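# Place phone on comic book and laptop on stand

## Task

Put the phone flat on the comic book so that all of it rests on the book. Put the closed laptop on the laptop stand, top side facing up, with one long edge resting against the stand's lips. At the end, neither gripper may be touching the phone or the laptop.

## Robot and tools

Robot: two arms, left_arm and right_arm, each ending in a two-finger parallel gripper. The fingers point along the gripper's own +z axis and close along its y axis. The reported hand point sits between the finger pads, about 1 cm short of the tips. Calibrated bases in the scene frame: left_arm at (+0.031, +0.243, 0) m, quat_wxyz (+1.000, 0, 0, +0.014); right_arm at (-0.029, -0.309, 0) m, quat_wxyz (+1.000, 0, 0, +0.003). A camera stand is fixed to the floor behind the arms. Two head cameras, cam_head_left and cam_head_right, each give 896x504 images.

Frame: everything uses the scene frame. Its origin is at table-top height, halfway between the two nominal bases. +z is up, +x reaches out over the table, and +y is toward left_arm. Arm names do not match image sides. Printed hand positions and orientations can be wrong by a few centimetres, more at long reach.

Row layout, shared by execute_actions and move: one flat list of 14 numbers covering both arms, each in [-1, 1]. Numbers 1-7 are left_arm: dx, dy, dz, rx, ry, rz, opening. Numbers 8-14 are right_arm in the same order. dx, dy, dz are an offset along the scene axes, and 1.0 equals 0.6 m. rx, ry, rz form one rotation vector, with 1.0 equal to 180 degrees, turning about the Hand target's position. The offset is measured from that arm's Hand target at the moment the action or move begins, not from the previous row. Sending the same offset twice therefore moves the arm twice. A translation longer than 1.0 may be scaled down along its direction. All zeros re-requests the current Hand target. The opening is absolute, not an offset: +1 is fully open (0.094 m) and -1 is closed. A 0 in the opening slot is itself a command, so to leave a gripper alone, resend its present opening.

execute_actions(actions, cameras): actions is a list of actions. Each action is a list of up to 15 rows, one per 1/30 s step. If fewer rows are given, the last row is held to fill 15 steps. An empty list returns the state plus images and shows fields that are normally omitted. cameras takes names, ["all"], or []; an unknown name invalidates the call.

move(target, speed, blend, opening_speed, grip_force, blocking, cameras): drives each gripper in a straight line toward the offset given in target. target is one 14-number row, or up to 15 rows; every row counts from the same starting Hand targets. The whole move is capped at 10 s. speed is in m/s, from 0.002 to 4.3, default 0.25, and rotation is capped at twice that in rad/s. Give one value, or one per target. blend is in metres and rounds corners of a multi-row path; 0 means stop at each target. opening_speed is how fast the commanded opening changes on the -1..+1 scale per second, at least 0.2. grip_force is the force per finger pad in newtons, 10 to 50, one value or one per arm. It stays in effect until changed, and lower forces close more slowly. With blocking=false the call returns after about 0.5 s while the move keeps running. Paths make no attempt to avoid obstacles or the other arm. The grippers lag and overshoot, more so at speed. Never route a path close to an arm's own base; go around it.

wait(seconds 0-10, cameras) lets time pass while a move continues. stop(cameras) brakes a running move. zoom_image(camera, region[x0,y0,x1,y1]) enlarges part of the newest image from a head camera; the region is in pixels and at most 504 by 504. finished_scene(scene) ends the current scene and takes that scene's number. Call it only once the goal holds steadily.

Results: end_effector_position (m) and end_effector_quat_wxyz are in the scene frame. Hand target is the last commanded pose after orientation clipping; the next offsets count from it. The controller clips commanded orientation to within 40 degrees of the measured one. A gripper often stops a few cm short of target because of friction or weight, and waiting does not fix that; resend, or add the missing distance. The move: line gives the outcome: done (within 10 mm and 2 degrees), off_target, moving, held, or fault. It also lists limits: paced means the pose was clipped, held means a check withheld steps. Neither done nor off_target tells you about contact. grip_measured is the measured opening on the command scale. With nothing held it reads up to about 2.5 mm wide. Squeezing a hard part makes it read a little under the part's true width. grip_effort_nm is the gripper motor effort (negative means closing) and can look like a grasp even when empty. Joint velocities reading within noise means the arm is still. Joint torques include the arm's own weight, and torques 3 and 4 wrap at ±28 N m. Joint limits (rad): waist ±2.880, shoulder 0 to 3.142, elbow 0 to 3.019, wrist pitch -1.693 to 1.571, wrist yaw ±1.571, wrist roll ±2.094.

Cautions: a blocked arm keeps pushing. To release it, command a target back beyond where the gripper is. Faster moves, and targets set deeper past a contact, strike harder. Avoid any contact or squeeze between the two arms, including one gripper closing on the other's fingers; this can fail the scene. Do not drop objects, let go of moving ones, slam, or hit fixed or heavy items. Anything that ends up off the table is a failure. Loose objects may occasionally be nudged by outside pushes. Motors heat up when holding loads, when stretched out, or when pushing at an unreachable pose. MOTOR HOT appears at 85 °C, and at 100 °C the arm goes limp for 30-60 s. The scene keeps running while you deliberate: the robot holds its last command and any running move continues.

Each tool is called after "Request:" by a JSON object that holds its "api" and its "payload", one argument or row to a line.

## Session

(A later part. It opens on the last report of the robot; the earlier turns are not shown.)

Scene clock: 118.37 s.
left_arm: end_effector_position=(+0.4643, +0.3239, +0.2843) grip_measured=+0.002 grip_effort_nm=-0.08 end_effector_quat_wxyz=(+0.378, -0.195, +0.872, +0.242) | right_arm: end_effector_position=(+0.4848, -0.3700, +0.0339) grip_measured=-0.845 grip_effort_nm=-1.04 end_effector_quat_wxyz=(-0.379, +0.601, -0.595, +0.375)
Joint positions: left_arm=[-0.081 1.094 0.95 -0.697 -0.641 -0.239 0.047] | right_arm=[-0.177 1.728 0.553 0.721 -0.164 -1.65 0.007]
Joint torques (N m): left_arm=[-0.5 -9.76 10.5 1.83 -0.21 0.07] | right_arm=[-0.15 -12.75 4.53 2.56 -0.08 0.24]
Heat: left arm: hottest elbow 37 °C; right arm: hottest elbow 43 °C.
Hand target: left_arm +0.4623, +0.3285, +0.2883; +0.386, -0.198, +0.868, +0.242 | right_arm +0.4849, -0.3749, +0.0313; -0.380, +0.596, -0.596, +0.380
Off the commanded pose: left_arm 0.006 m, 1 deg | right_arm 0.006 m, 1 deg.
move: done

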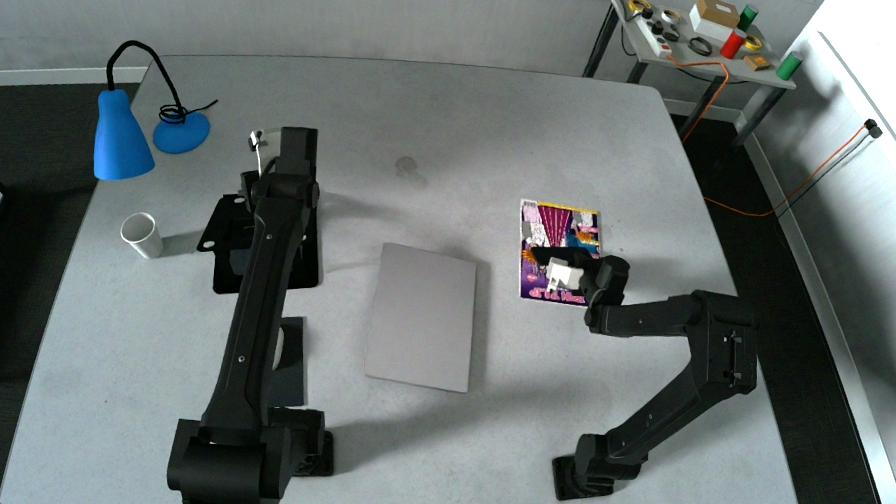

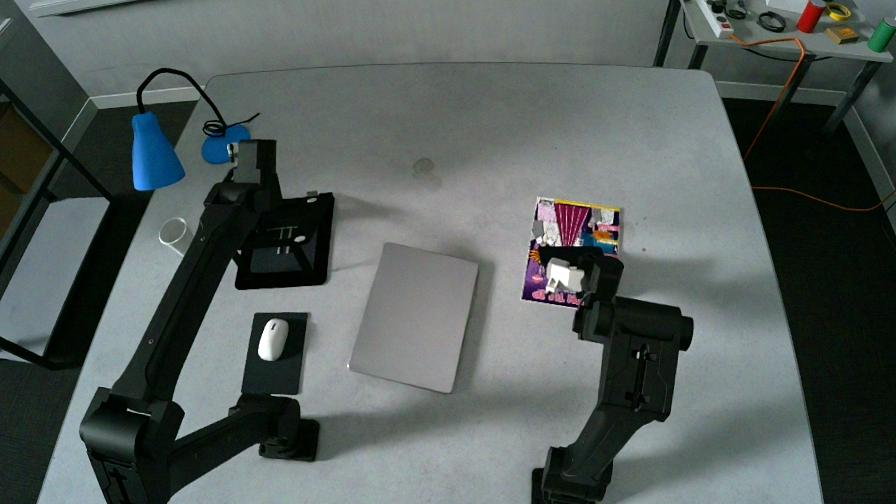

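Request:
{"api": "move", "payload": {
  "target": [0,0,0,0,0,0,0.0,0.0,0.0,-0.025,0,0,0,-0.97],
  "speed": 0.03
}}

Request:
{"api": "move", "payload": {
  "target": [0,0,0,0,0,0,0.0,0.0,0.0,0.0,0,0,0,-0.5],
  "opening_speed": 0.25,
  "cameras": ["all"]
}}

Request:
{"api": "zoom_image", "payload": {
  "camera": "cam_head_left",
  "region": [490, 170, 650, 330]
}}

Scene clock: 121.73 s.
left_arm: end_effector_position=(+0.4643, +0.3239, +0.2843) grip_measured=+0.002 grip_effort_nm=-0.08 end_effector_quat_wxyz=(+0.378, -0.195, +0.872, +0.242) | right_arm: end_effector_position=(+0.4885, -0.3707, +0.0307) grip_measured=-0.845 grip_effort_nm=-1.03 end_effector_quat_wxyz=(-0.387, +0.596, -0.588, +0.386)
Joint positions: left_arm=[-0.081 1.094 0.95 -0.697 -0.641 -0.239 0.047] | right_arm=[-0.177 1.766 0.553 0.793 -0.164 -1.65 0.007]
Joint torques (N m): left_arm=[-0.32 -9.88 10.44 1.94 -0.25 0.06] | right_arm=[-0.15 -11.81 4.19 1.91 -0.08 0.25]
Heat: left arm: hottest elbow 37 °C; right arm: hottest elbow 42 °C.
Hand target: left_arm +0.4623, +0.3285, +0.2883; +0.386, -0.198, +0.868, +0.242 | right_arm +0.4849, -0.3749, +0.0164; -0.380, +0.596, -0.596, +0.380
Off the commanded pose: left_arm 0.006 m, 1 deg | right_arm 0.015 m, 1 deg.
move: off_target (right_arm)

Scene clock: 123.90 s.
left_arm: end_effector_position=(+0.4643, +0.3239, +0.2843) grip_measured=+0.002 grip_effort_nm=-0.08 end_effector_quat_wxyz=(+0.378, -0.195, +0.872, +0.242) | right_arm: end_effector_position=(+0.4879, -0.3705, +0.0265) grip_measured=-0.502 grip_effort_nm=0.08 end_effector_quat_wxyz=(-0.385, +0.597, -0.589, +0.384)
Joint positions: left_arm=[-0.081 1.094 0.95 -0.697 -0.641 -0.239 0.047] | right_arm=[-0.177 1.777 0.553 0.798 -0.164 -1.65 0.023]
Joint torques (N m): left_arm=[0.38 -10.58 10.3 2.06 -0.22 0.09] | right_arm=[-0.15 -12.81 4.14 1.91 -0.07 0.24]
Heat: left arm: hottest elbow 37 °C; right arm: hottest elbow 42 °C.
Hand target: left_arm +0.4623, +0.3285, +0.2883; +0.386, -0.198, +0.868, +0.242 | right_arm +0.4849, -0.3749, +0.0163; -0.380, +0.596, -0.596, +0.380
Off the commanded pose: left_arm 0.006 m, 1 deg | right_arm 0.011 m, 1 deg.
move: off_target (right_arm)

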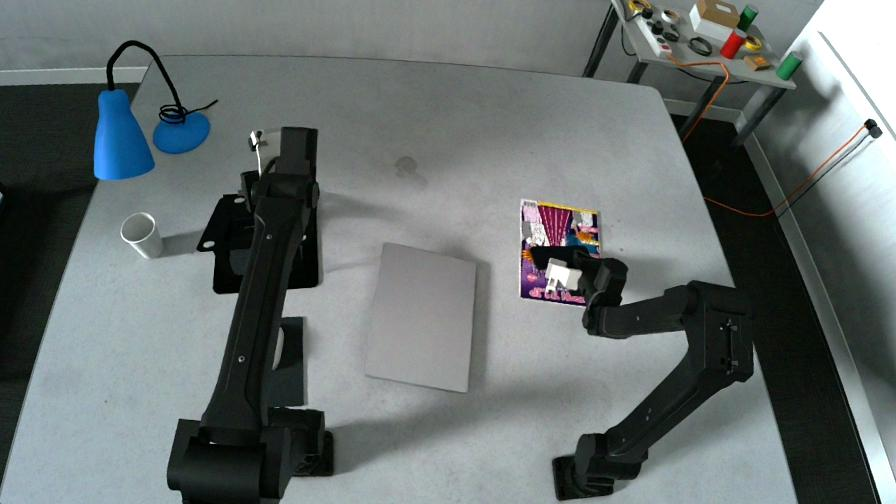

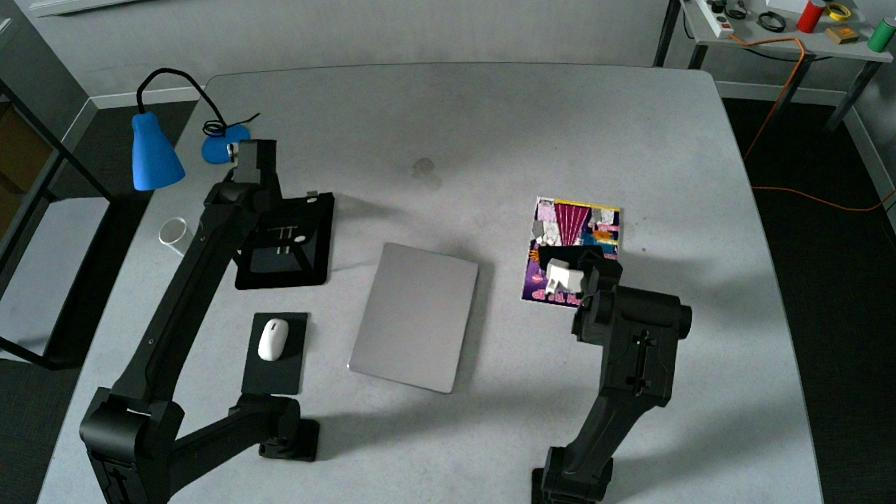

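Scaled by 3.150.

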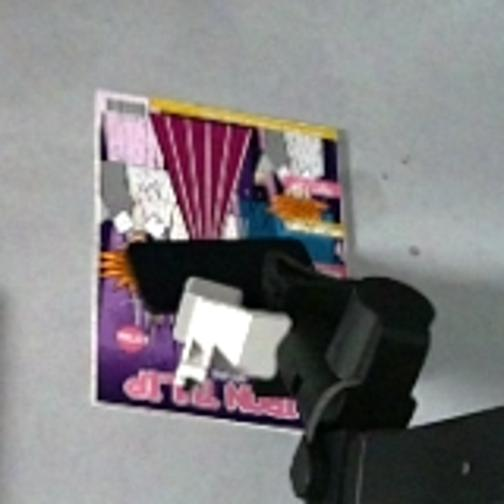

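Request:
{"api": "move", "payload": {
  "target": [
    [0,0,0,0,0,0,0.0,-0.133,0.0,0.075,0,0,0,-0.5],
    [0,0,0,0,0,0,0.0,-0.27,0.0,0.3,0,0,0,-0.5]
  ],
  "speed": [0.06,0.2],
  "blend": [0.02,0],
  "cameras": ["all"]
}}

Request:
{"api": "zoom_image", "payload": {
  "camera": "cam_head_left",
  "region": [490, 170, 650, 330]
}}

Request:
{"api": "zoom_image", "payload": {
  "camera": "cam_head_right",
  "region": [490, 170, 650, 330]
}}

Scene clock: 130.37 s.
left_arm: end_effector_position=(+0.4643, +0.3239, +0.2843) grip_measured=+0.002 grip_effort_nm=-0.08 end_effector_quat_wxyz=(+0.378, -0.195, +0.872, +0.242) | right_arm: end_effector_position=(+0.3107, -0.3666, +0.1636) grip_measured=-0.501 grip_effort_nm=0.06 end_effector_quat_wxyz=(-0.373, +0.603, -0.608, +0.356)
Joint positions: left_arm=[-0.081 1.094 0.95 -0.697 -0.641 -0.239 0.047] | right_arm=[-0.316 0.707 0.312 -0.115 -0.29 -1.703 0.023]
Joint torques (N m): left_arm=[-0.03 -10.23 10.32 2.28 -0.26 0.06] | right_arm=[-0.38 -3.6 13.48 1.07 -0.17 0.12]
Heat: left arm: hottest elbow 37 °C; right arm: hottest elbow 41 °C.
Hand target: left_arm +0.4623, +0.3285, +0.2883; +0.386, -0.198, +0.868, +0.242 | right_arm +0.3228, -0.3750, +0.1962; -0.380, +0.596, -0.596, +0.380
Off the commanded pose: left_arm 0.006 m, 1 deg | right_arm 0.036 m, 3 deg.
move: off_target (right_arm)

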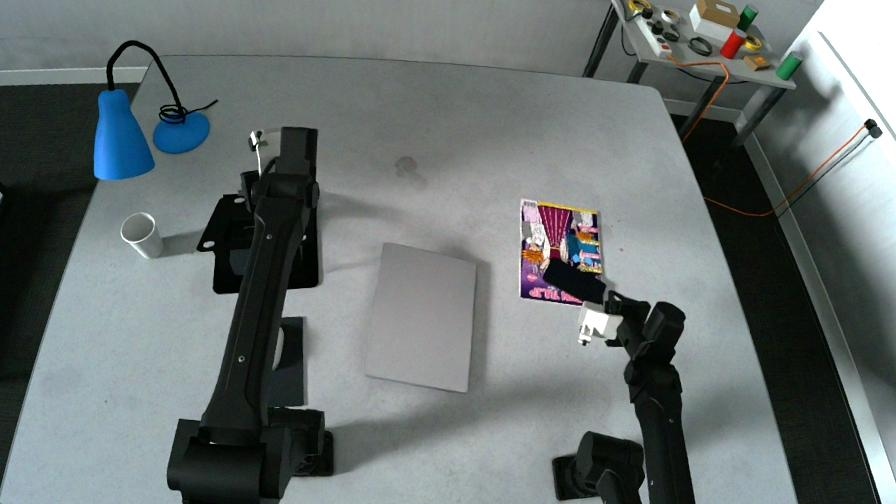

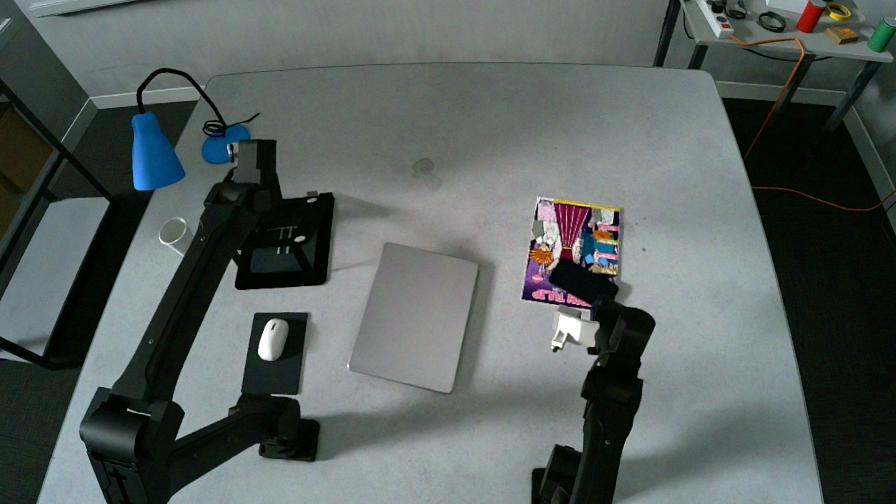

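Scaled by 3.150.

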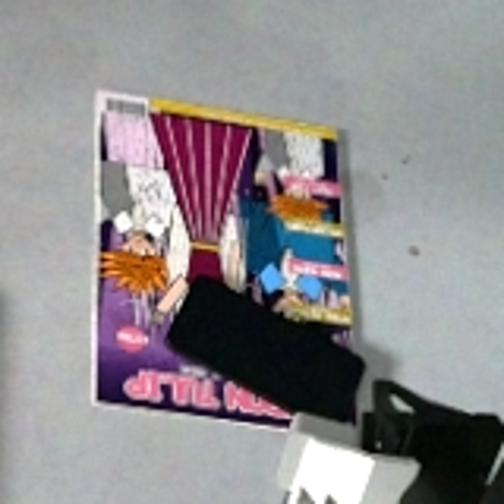

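Scaled by 3.150.

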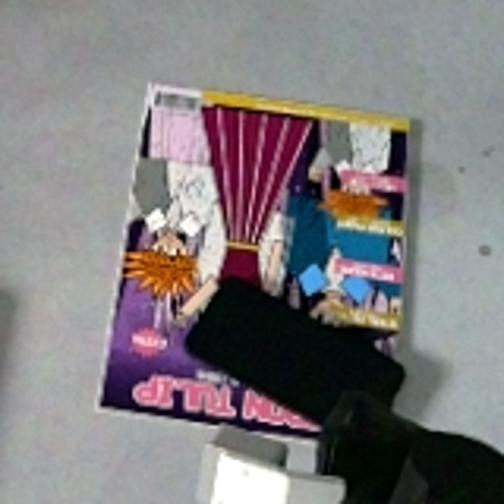

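Request:
{"api": "move", "payload": {
  "target": [0,0,0,0,0,0,0.0,0.15,0.025,-0.06,0.07,0.356,-0.109,1.0],
  "speed": 0.2,
  "cameras": ["all"]
}}

Request:
{"api": "zoom_image", "payload": {
  "camera": "cam_head_left",
  "region": [490, 170, 650, 330]
}}

Request:
{"api": "zoom_image", "payload": {
  "camera": "cam_head_right",
  "region": [490, 170, 650, 330]
}}

Scene clock: 142.30 s.
left_arm: end_effector_position=(+0.4643, +0.3239, +0.2843) grip_measured=+0.002 grip_effort_nm=-0.08 end_effector_quat_wxyz=(+0.378, -0.195, +0.872, +0.242) | right_arm: end_effector_position=(+0.3931, -0.3634, +0.1501) grip_measured=+0.999 grip_effort_nm=0.06 end_effector_quat_wxyz=(-0.007, -0.557, +0.831, +0.006)
Joint positions: left_arm=[-0.081 1.094 0.95 -0.697 -0.641 -0.239 0.047] | right_arm=[-0.131 1.507 1.202 -1.283 0 -1.307 0.094]
Joint torques (N m): left_arm=[-0.67 -9.41 10.41 2.1 -0.2 0.09] | right_arm=[1.44 -13.16 12.51 -0.13 -0.11 0.2]
Heat: left arm: hottest elbow 37 °C; right arm: hottest elbow 45 °C.
Hand target: left_arm +0.4623, +0.3285, +0.2883; +0.386, -0.198, +0.868, +0.242 | right_arm +0.4129, -0.3600, +0.1604; +0.002, -0.558, +0.830, +0.000
Off the commanded pose: left_arm 0.006 m, 1 deg | right_arm 0.022 m, 1 deg.
move: off_target (right_arm)

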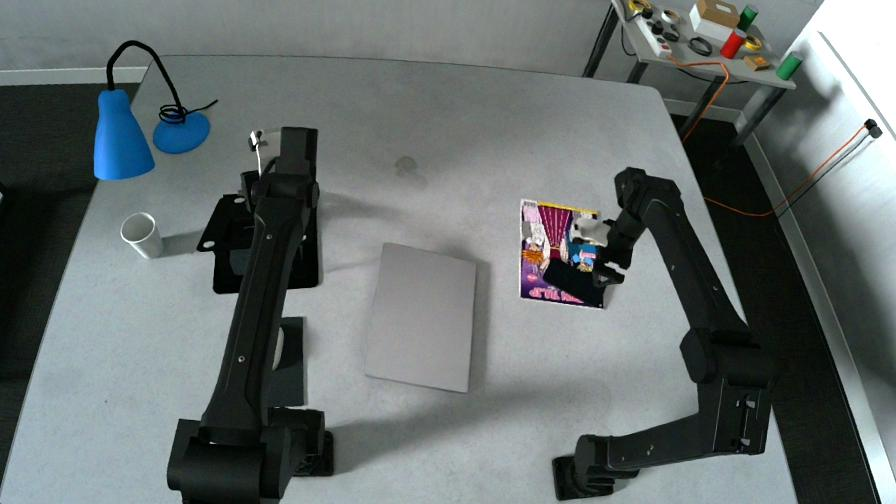

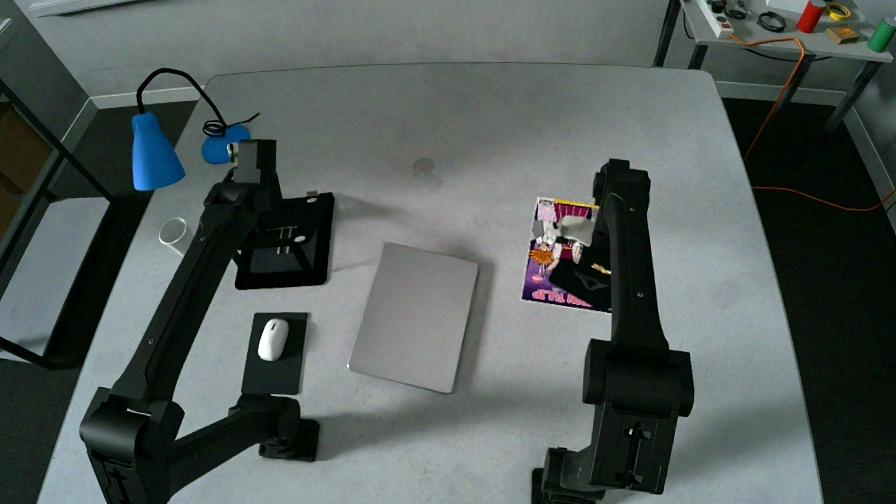

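Scaled by 3.150.

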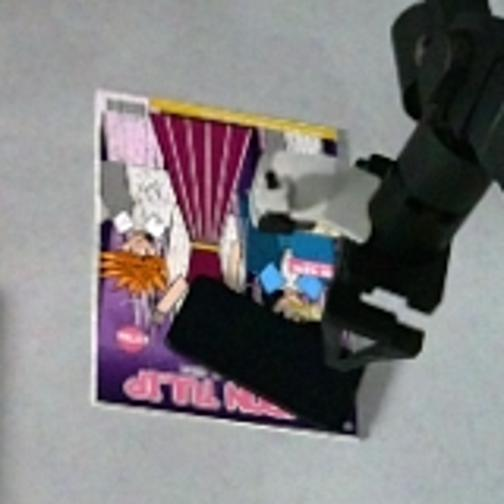

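Scaled by 3.150.

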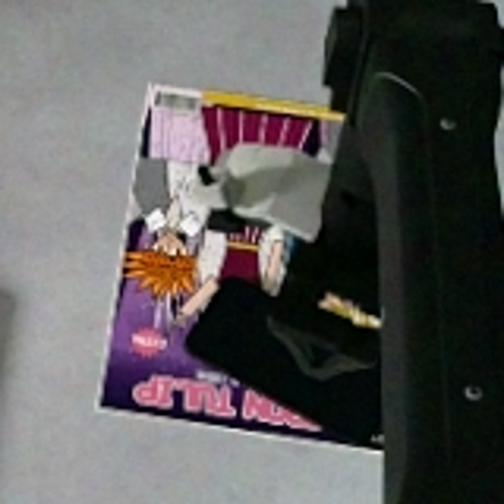

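Request:
{"api": "move", "payload": {
  "target": [0,0,0,0,0,0,0.0,0.0,0.042,-0.13,0,0,-0.028,1.0],
  "speed": 0.15,
  "cameras": ["all"]
}}

Request:
{"api": "zoom_image", "payload": {
  "camera": "cam_head_left",
  "region": [490, 170, 650, 330]
}}

Request:
{"api": "zoom_image", "payload": {
  "camera": "cam_head_right",
  "region": [490, 170, 650, 330]
}}

Scene clock: 150.23 s.
left_arm: end_effector_position=(+0.4643, +0.3239, +0.2843) grip_measured=+0.002 grip_effort_nm=-0.08 end_effector_quat_wxyz=(+0.378, -0.195, +0.872, +0.242) | right_arm: end_effector_position=(+0.4141, -0.3402, +0.0950) grip_measured=+0.999 grip_effort_nm=0.07 end_effector_quat_wxyz=(+0.009, -0.520, +0.854, -0.006)
Joint positions: left_arm=[-0.081 1.094 0.95 -0.697 -0.641 -0.239 0.047] | right_arm=[-0.074 1.583 1.135 -1.1 0 -1.162 0.094]
Joint torques (N m): left_arm=[-0.97 -10.11 10.48 1.89 -0.29 0.06] | right_arm=[1.44 -14.04 7.17 0.55 -0.05 0.2]
Heat: left arm: hottest elbow 37 °C; right arm: hottest elbow 44 °C.
Hand target: left_arm +0.4623, +0.3285, +0.2883; +0.386, -0.198, +0.868, +0.242 | right_arm +0.4128, -0.3349, +0.0823; +0.001, -0.521, +0.853, +0.000
Off the commanded pose: left_arm 0.006 m, 1 deg | right_arm 0.014 m, 1 deg.
move: off_target (right_arm)

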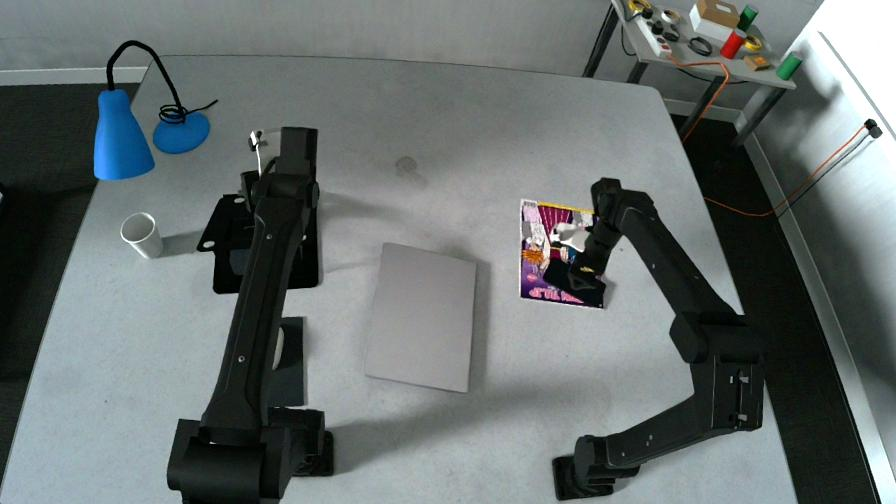

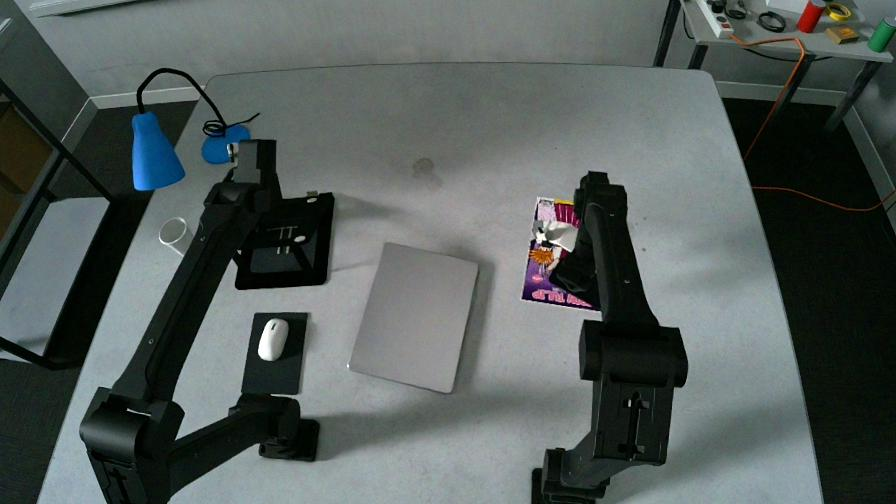

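Scaled by 3.150.

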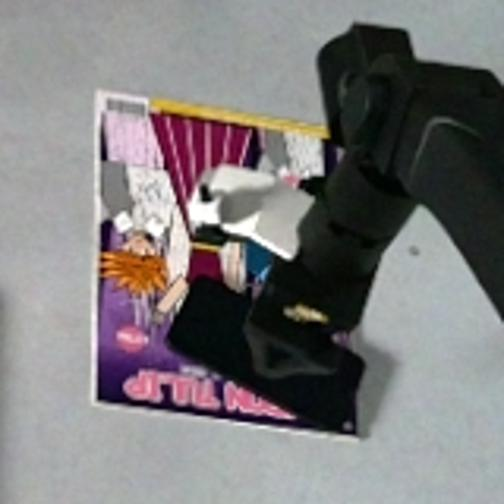

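Scaled by 3.150.

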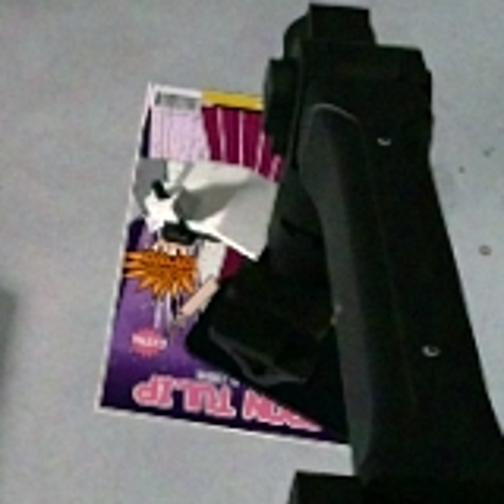

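Request:
{"api": "move", "payload": {
  "target": [0,0,0,0,0,0,0.0,0.0,0.0,-0.095,0,0,0,1.0],
  "speed": 0.1,
  "cameras": ["all"]
}}

Request:
{"api": "zoom_image", "payload": {
  "camera": "cam_head_left",
  "region": [530, 230, 630, 330]
}}

Request:
{"api": "zoom_image", "payload": {
  "camera": "cam_head_right",
  "region": [530, 230, 630, 330]
}}

Scene clock: 156.43 s.
left_arm: end_effector_position=(+0.4643, +0.3239, +0.2843) grip_measured=+0.002 grip_effort_nm=-0.08 end_effector_quat_wxyz=(+0.378, -0.195, +0.872, +0.242) | right_arm: end_effector_position=(+0.4166, -0.3404, +0.0398) grip_measured=+0.999 grip_effort_nm=0.07 end_effector_quat_wxyz=(+0.011, -0.520, +0.854, -0.008)
Joint positions: left_arm=[-0.081 1.094 0.95 -0.697 -0.641 -0.239 0.047] | right_arm=[-0.074 1.66 1.066 -0.949 0 -1.162 0.094]
Joint torques (N m): left_arm=[-0.44 -8.64 10.36 2.21 -0.22 0.08] | right_arm=[1.32 -14.21 6.46 0.55 -0.05 0.22]
Heat: left arm: hottest elbow 37 °C; right arm: hottest elbow 43 °C.
Hand target: left_arm +0.4623, +0.3285, +0.2883; +0.386, -0.198, +0.868, +0.242 | right_arm +0.4129, -0.3349, +0.0254; +0.001, -0.521, +0.853, +0.000
Off the commanded pose: left_arm 0.006 m, 1 deg | right_arm 0.016 m, 1 deg.
move: off_target (right_arm)

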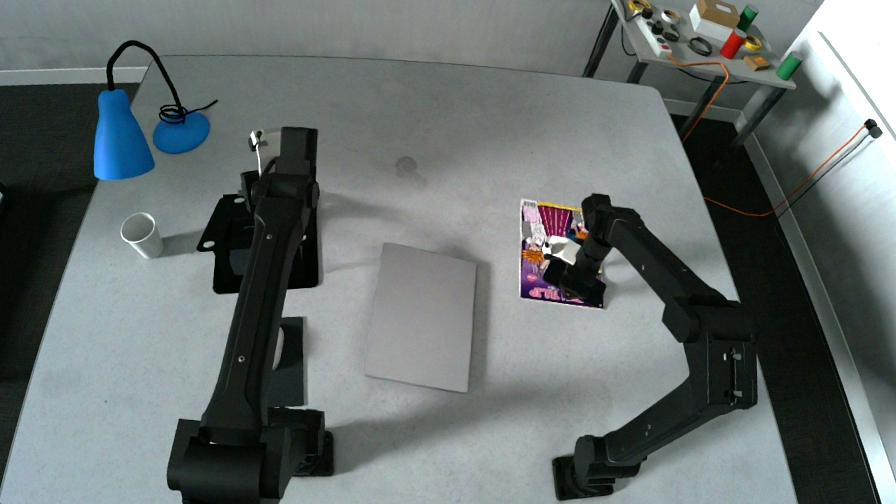

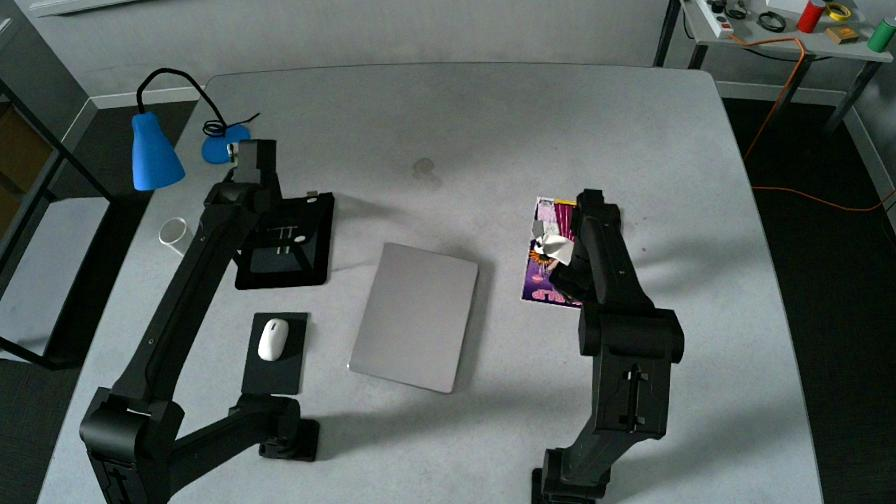

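Scaled by 5.040.

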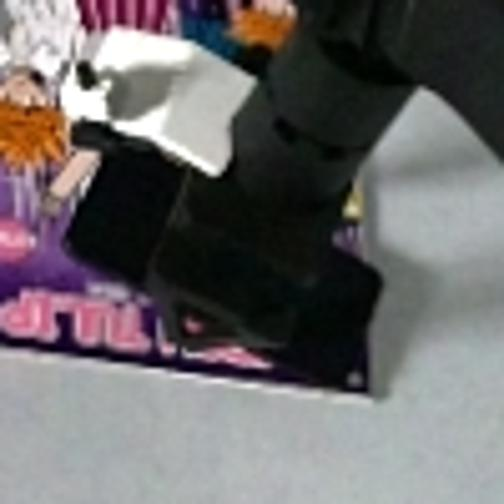

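Scaled by 5.040.

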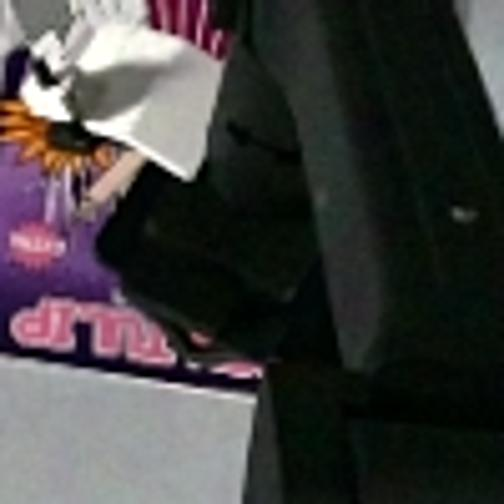

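Request:
{"api": "move", "payload": {
  "target": [0,0,0,0,0,0,0.0,0.0,0.0,-0.03,0,0,0,1.0],
  "speed": 0.05
}}

Scene clock: 159.17 s.
left_arm: end_effector_position=(+0.4643, +0.3239, +0.2843) grip_measured=+0.002 grip_effort_nm=-0.08 end_effector_quat_wxyz=(+0.378, -0.195, +0.872, +0.242) | right_arm: end_effector_position=(+0.4184, -0.3405, +0.0238) grip_measured=+0.999 grip_effort_nm=0.06 end_effector_quat_wxyz=(+0.014, -0.519, +0.854, -0.009)
Joint positions: left_arm=[-0.081 1.094 0.95 -0.697 -0.641 -0.239 0.047] | right_arm=[-0.074 1.687 1.05 -0.901 0 -1.161 0.094]
Joint torques (N m): left_arm=[0.15 -9.7 10.39 2.19 -0.23 0.09] | right_arm=[1.32 -14.56 6.16 0.46 -0.06 0.22]
Heat: left arm: hottest elbow 37 °C; right arm: hottest elbow 43 °C.
Hand target: left_arm +0.4623, +0.3285, +0.2883; +0.386, -0.198, +0.868, +0.242 | right_arm +0.4127, -0.3348, +0.0072; +0.001, -0.521, +0.853, +0.000
Off the commanded pose: left_arm 0.006 m, 1 deg | right_arm 0.018 m, 2 deg.
move: off_target (right_arm)

Request:
{"api": "move", "payload": {
  "target": [0,0,0,0,0,0,0.0,0.0,0.0,-0.012,0,0,0,1.0],
  "speed": 0.04
}}

Request:
{"api": "move", "payload": {
  "target": [0,0,0,0,0,0,0.0,0.0,0.0,0,0,0,0,0.45],
  "opening_speed": 0.25,
  "grip_force": [50, 20],
  "cameras": ["all"]
}}

Request:
{"api": "zoom_image", "payload": {
  "camera": "cam_head_left",
  "region": [530, 230, 630, 330]
}}

Scene clock: 163.03 s.
left_arm: end_effector_position=(+0.4643, +0.3239, +0.2843) grip_measured=+0.002 grip_effort_nm=-0.08 end_effector_quat_wxyz=(+0.378, -0.195, +0.872, +0.242) | right_arm: end_effector_position=(+0.4221, -0.3408, +0.0230) grip_measured=+0.999 grip_effort_nm=0.06 end_effector_quat_wxyz=(+0.019, -0.519, +0.854, -0.013)
Joint positions: left_arm=[-0.081 1.094 0.95 -0.697 -0.641 -0.239 0.047] | right_arm=[-0.074 1.689 1.05 -0.885 0 -1.161 0.094]
Joint torques (N m): left_arm=[-0.85 -10.23 10.14 1.91 -0.2 0.02] | right_arm=[1.26 -13.86 5.63 0.55 -0.05 0.22]
Heat: left arm: hottest elbow 37 °C; right arm: hottest elbow 42 °C.
Hand target: left_arm +0.4623, +0.3285, +0.2883; +0.386, -0.198, +0.868, +0.242 | right_arm +0.4127, -0.3348, +0.0000; +0.001, -0.521, +0.853, +0.000
Off the commanded pose: left_arm 0.006 m, 1 deg | right_arm 0.025 m, 3 deg.
move: off_target (right_arm)

Scene clock: 165.53 s.
left_arm: end_effector_position=(+0.4643, +0.3239, +0.2843) grip_measured=+0.002 grip_effort_nm=-0.08 end_effector_quat_wxyz=(+0.378, -0.195, +0.872, +0.242) | right_arm: end_effector_position=(+0.4238, -0.3409, +0.0229) grip_measured=+0.452 grip_effort_nm=-0.09 end_effector_quat_wxyz=(+0.022, -0.519, +0.854, -0.015)
Joint positions: left_arm=[-0.081 1.094 0.95 -0.697 -0.641 -0.239 0.047] | right_arm=[-0.074 1.689 1.05 -0.878 0 -1.16 0.068]
Joint torques (N m): left_arm=[-0.32 -10.17 10.21 2.04 -0.23 0.11] | right_arm=[1.32 -13.86 5.68 0.39 -0.05 0.21]
Heat: left arm: hottest elbow 37 °C; right arm: hottest elbow 42 °C.
Hand target: left_arm +0.4623, +0.3285, +0.2883; +0.386, -0.198, +0.868, +0.242 | right_arm +0.4128, -0.3348, +0.0001; +0.001, -0.521, +0.853, +0.000
Off the commanded pose: left_arm 0.006 m, 1 deg | right_arm 0.026 m, 3 deg.
grip_force (N): 50, 20
move: off_target (right_arm)

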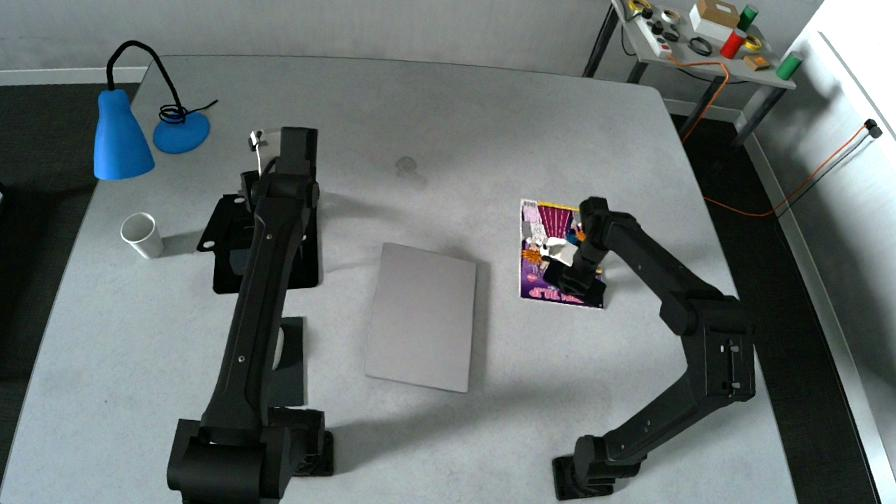

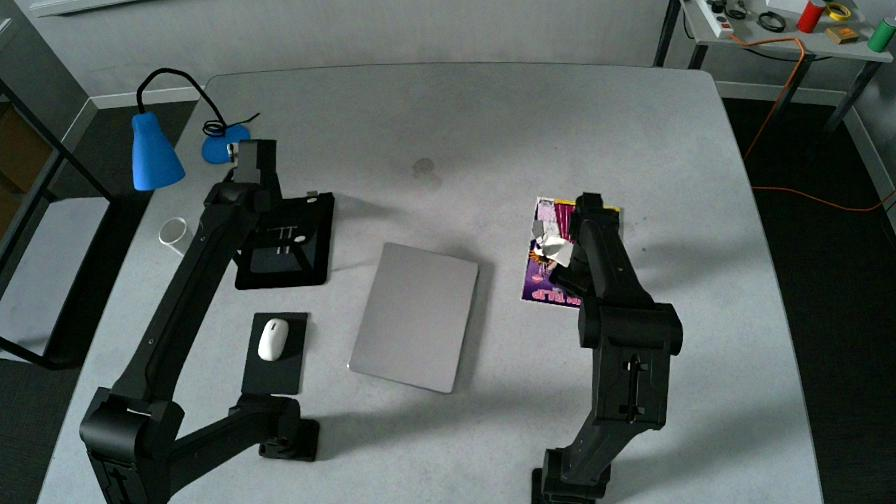

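Scaled by 5.040.

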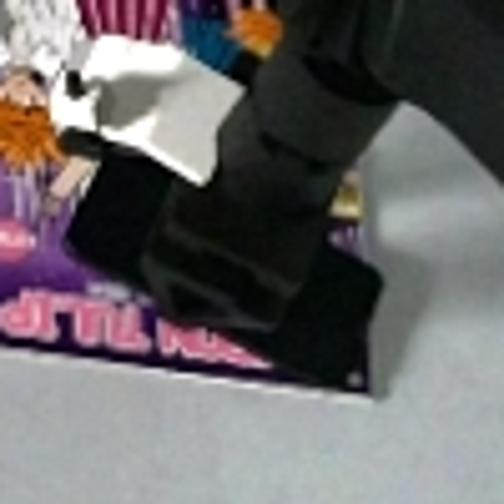

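Request:
{"api": "move", "payload": {
  "target": [0,0,0,0,0,0,0.0,0.0,0.0,0,0,0,0,0.38],
  "opening_speed": 0.25
}}

Scene clock: 167.93 s.
left_arm: end_effector_position=(+0.4643, +0.3239, +0.2843) grip_measured=+0.002 grip_effort_nm=-0.08 end_effector_quat_wxyz=(+0.378, -0.195, +0.872, +0.242) | right_arm: end_effector_position=(+0.4238, -0.3409, +0.0229) grip_measured=+0.382 grip_effort_nm=-0.09 end_effector_quat_wxyz=(+0.022, -0.519, +0.854, -0.015)
Joint positions: left_arm=[-0.081 1.094 0.95 -0.697 -0.641 -0.239 0.047] | right_arm=[-0.074 1.689 1.05 -0.878 0 -1.16 0.065]
Joint torques (N m): left_arm=[-0.5 -10.81 10.4 1.94 -0.21 0.06] | right_arm=[1.32 -13.86 5.7 0.4 -0.06 0.22]
Heat: left arm: hottest elbow 37 °C; right arm: hottest elbow 41 °C.
Hand target: left_arm +0.4623, +0.3285, +0.2883; +0.386, -0.198, +0.868, +0.242 | right_arm +0.4128, -0.3348, +0.0001; +0.001, -0.521, +0.853, +0.000
Off the commanded pose: left_arm 0.006 m, 1 deg | right_arm 0.026 m, 3 deg.
grip_force (N): 50, 20
move: off_target (right_arm)

Request:
{"api": "move", "payload": {
  "target": [0,0,0,0,0,0,0.0,0.0,0.0,0,0,0,0,0.2],
  "opening_speed": 0.25,
  "cameras": ["all"]
}}

Request:
{"api": "zoom_image", "payload": {
  "camera": "cam_head_left",
  "region": [530, 230, 630, 330]
}}

Scene clock: 170.70 s.
left_arm: end_effector_position=(+0.4643, +0.3239, +0.2843) grip_measured=+0.002 grip_effort_nm=-0.08 end_effector_quat_wxyz=(+0.378, -0.195, +0.872, +0.242) | right_arm: end_effector_position=(+0.4238, -0.3409, +0.0229) grip_measured=+0.202 grip_effort_nm=-0.09 end_effector_quat_wxyz=(+0.022, -0.519, +0.854, -0.015)
Joint positions: left_arm=[-0.081 1.094 0.95 -0.697 -0.641 -0.239 0.047] | right_arm=[-0.074 1.689 1.05 -0.878 0 -1.16 0.056]
Joint torques (N m): left_arm=[-0.73 -10.23 10.41 1.99 -0.22 0.05] | right_arm=[1.32 -13.92 5.74 0.4 -0.06 0.21]
Heat: left arm: hottest elbow 37 °C; right arm: hottest elbow 41 °C.
Hand target: left_arm +0.4623, +0.3285, +0.2883; +0.386, -0.198, +0.868, +0.242 | right_arm +0.4128, -0.3348, +0.0001; +0.001, -0.521, +0.853, +0.000
Off the commanded pose: left_arm 0.006 m, 1 deg | right_arm 0.026 m, 3 deg.
grip_force (N): 50, 20
move: off_target (right_arm)

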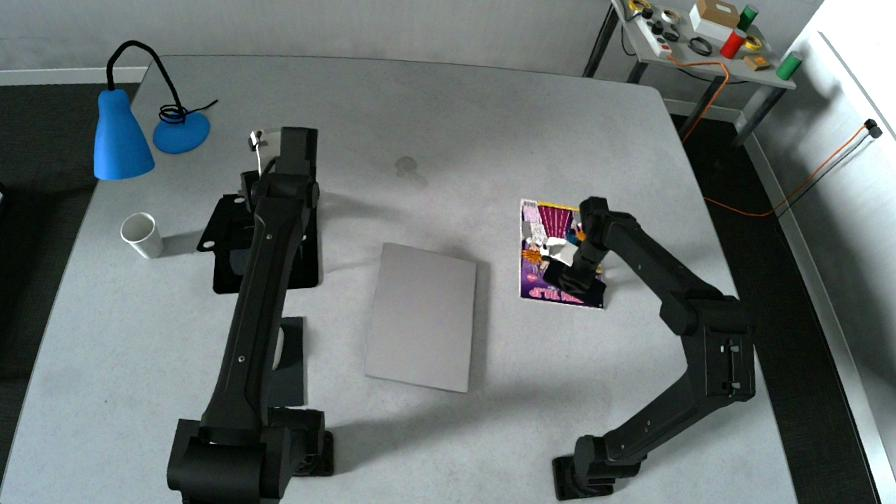

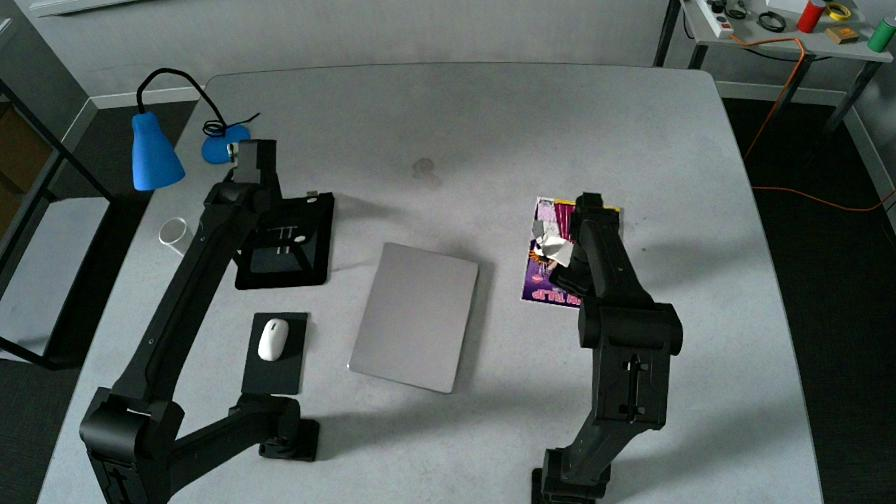

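Scaled by 5.040.

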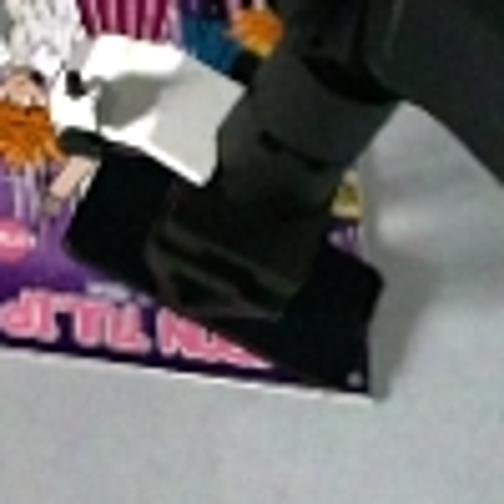

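Request:
{"api": "move", "payload": {
  "target": [0,0,0,0,0,0,0.0,0.07,0.02,-0.01,0,0,0.14,0.35],
  "speed": 0.06,
  "cameras": ["all"]
}}

Request:
{"api": "zoom_image", "payload": {
  "camera": "cam_head_left",
  "region": [510, 190, 630, 330]
}}

Request:
{"api": "zoom_image", "payload": {
  "camera": "cam_head_right",
  "region": [510, 190, 630, 330]
}}

Scene clock: 180.03 s.
left_arm: end_effector_position=(+0.4643, +0.3239, +0.2843) grip_measured=+0.002 grip_effort_nm=-0.08 end_effector_quat_wxyz=(+0.378, -0.195, +0.872, +0.242) | right_arm: end_effector_position=(+0.4524, -0.3331, +0.0217) grip_measured=+0.348 grip_effort_nm=0.07 end_effector_quat_wxyz=(-0.020, +0.682, -0.731, +0.023)
Joint positions: left_arm=[-0.081 1.094 0.95 -0.697 -0.641 -0.239 0.047] | right_arm=[-0.052 1.749 1.13 -0.891 0.004 -1.548 0.063]
Joint torques (N m): left_arm=[-0.5 -9.99 10.36 2.17 -0.22 0.06] | right_arm=[1.85 -12.22 8.83 -0.03 -0.27 0]
Motor temperatures (°C): left_arm=[22 28 37 24 27 23 27] | right_arm=[26 37 40 25 24 23 26]
Heat: left arm: hottest elbow 37 °C; right arm: hottest elbow 40 °C.
Hand target: left_arm +0.4623, +0.3285, +0.2883; +0.386, -0.198, +0.868, +0.242 | right_arm +0.4548, -0.3227, -0.0059; -0.001, +0.695, -0.719, +0.000
Off the commanded pose: left_arm 0.006 m, 1 deg | right_arm 0.030 m, 4 deg.
grip_force (N): 50, 20
move: off_target (right_arm)

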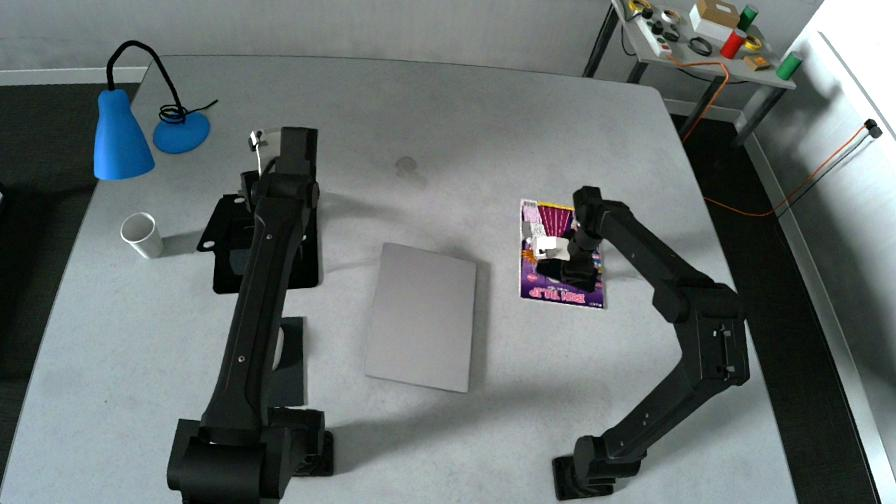

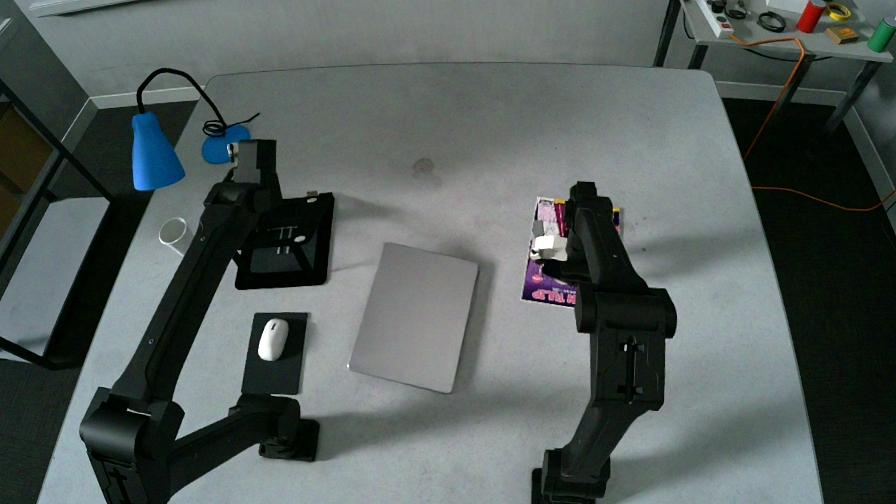

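Scaled by 3.600.

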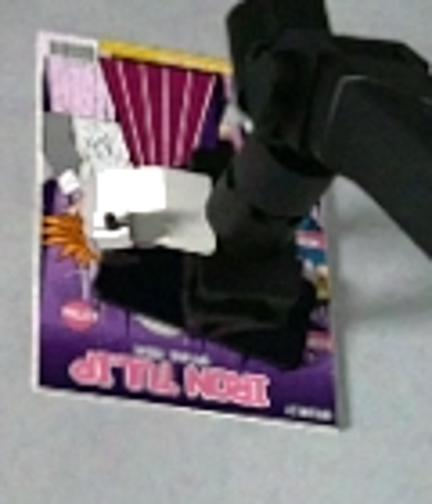

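Scaled by 3.600.

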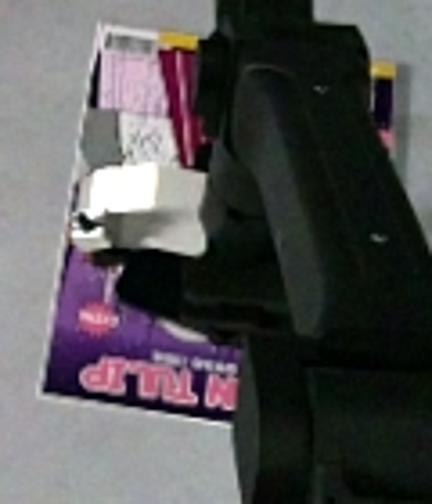

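Request:
{"api": "move", "payload": {
  "target": [
    [0,0,0,0,0,0,0.0,0.0,-0.015,0.06,0,0,0,0.35],
    [0,0,0,0,0,0,0.0,-0.2,-0.1,0.35,0,0,0,0.35]
  ],
  "speed": [0.08,0.25],
  "blend": [0.01,0],
  "grip_force": [50,50],
  "cameras": ["all"]
}}

Request:
{"api": "zoom_image", "payload": {
  "camera": "cam_head_left",
  "region": [510, 190, 630, 330]
}}

Request:
{"api": "zoom_image", "payload": {
  "camera": "cam_head_right",
  "region": [510, 190, 630, 330]
}}

Scene clock: 185.90 s.
left_arm: end_effector_position=(+0.4643, +0.3239, +0.2843) grip_measured=+0.002 grip_effort_nm=-0.08 end_effector_quat_wxyz=(+0.378, -0.195, +0.872, +0.242) | right_arm: end_effector_position=(+0.3334, -0.3790, +0.1986) grip_measured=+0.349 grip_effort_nm=0.06 end_effector_quat_wxyz=(+0.001, +0.696, -0.719, -0.001)
Joint positions: left_arm=[-0.081 1.094 0.95 -0.697 -0.641 -0.239 0.047] | right_arm=[-0.194 1.32 1.142 -1.395 0 -1.727 0.063]
Joint torques (N m): left_arm=[-1.03 -10.11 10.15 2.09 -0.21 0.07] | right_arm=[-0.15 -11.87 9.52 -0.28 -0.11 0.07]
Heat: left arm: hottest elbow 37 °C; right arm: hottest elbow 40 °C.
Hand target: left_arm +0.4623, +0.3285, +0.2883; +0.386, -0.198, +0.868, +0.242 | right_arm +0.3348, -0.3827, +0.2041; -0.001, +0.695, -0.719, +0.000
Off the commanded pose: left_arm 0.006 m, 1 deg | right_arm 0.007 m, 0 deg.
move: done

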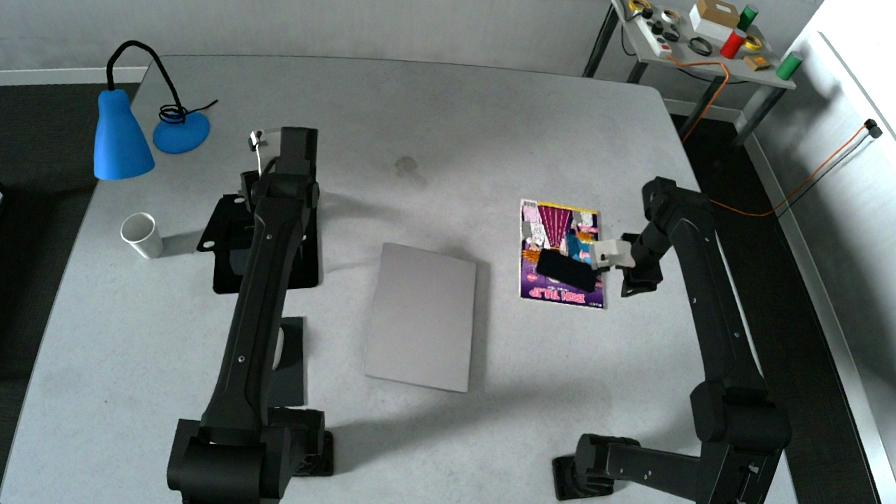

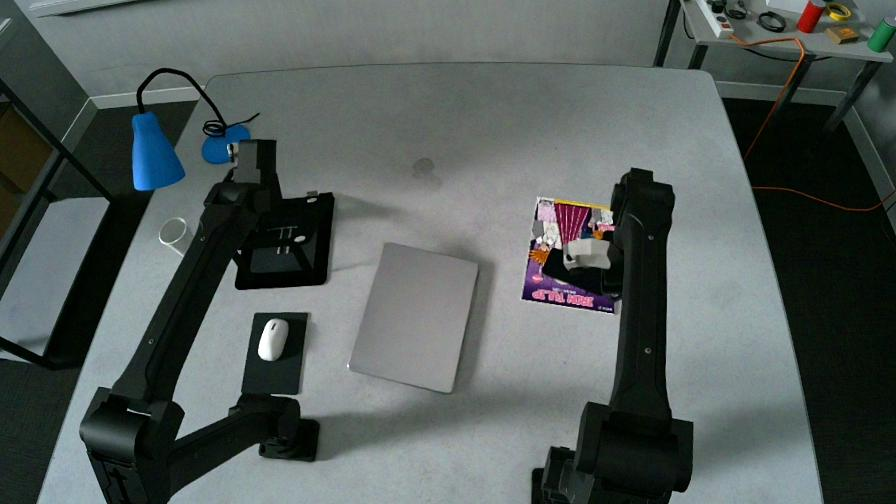

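Scaled by 3.600.

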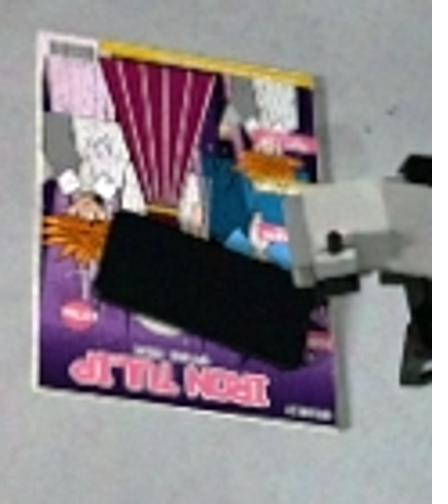

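Scaled by 3.600.

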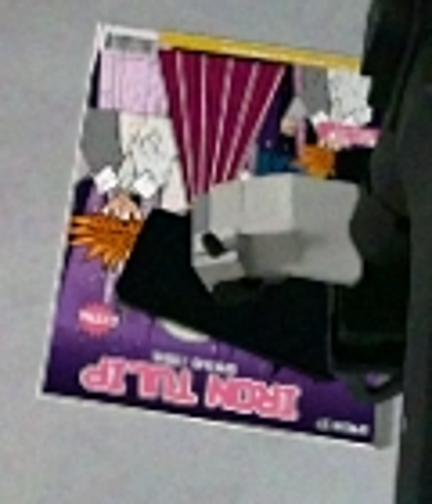

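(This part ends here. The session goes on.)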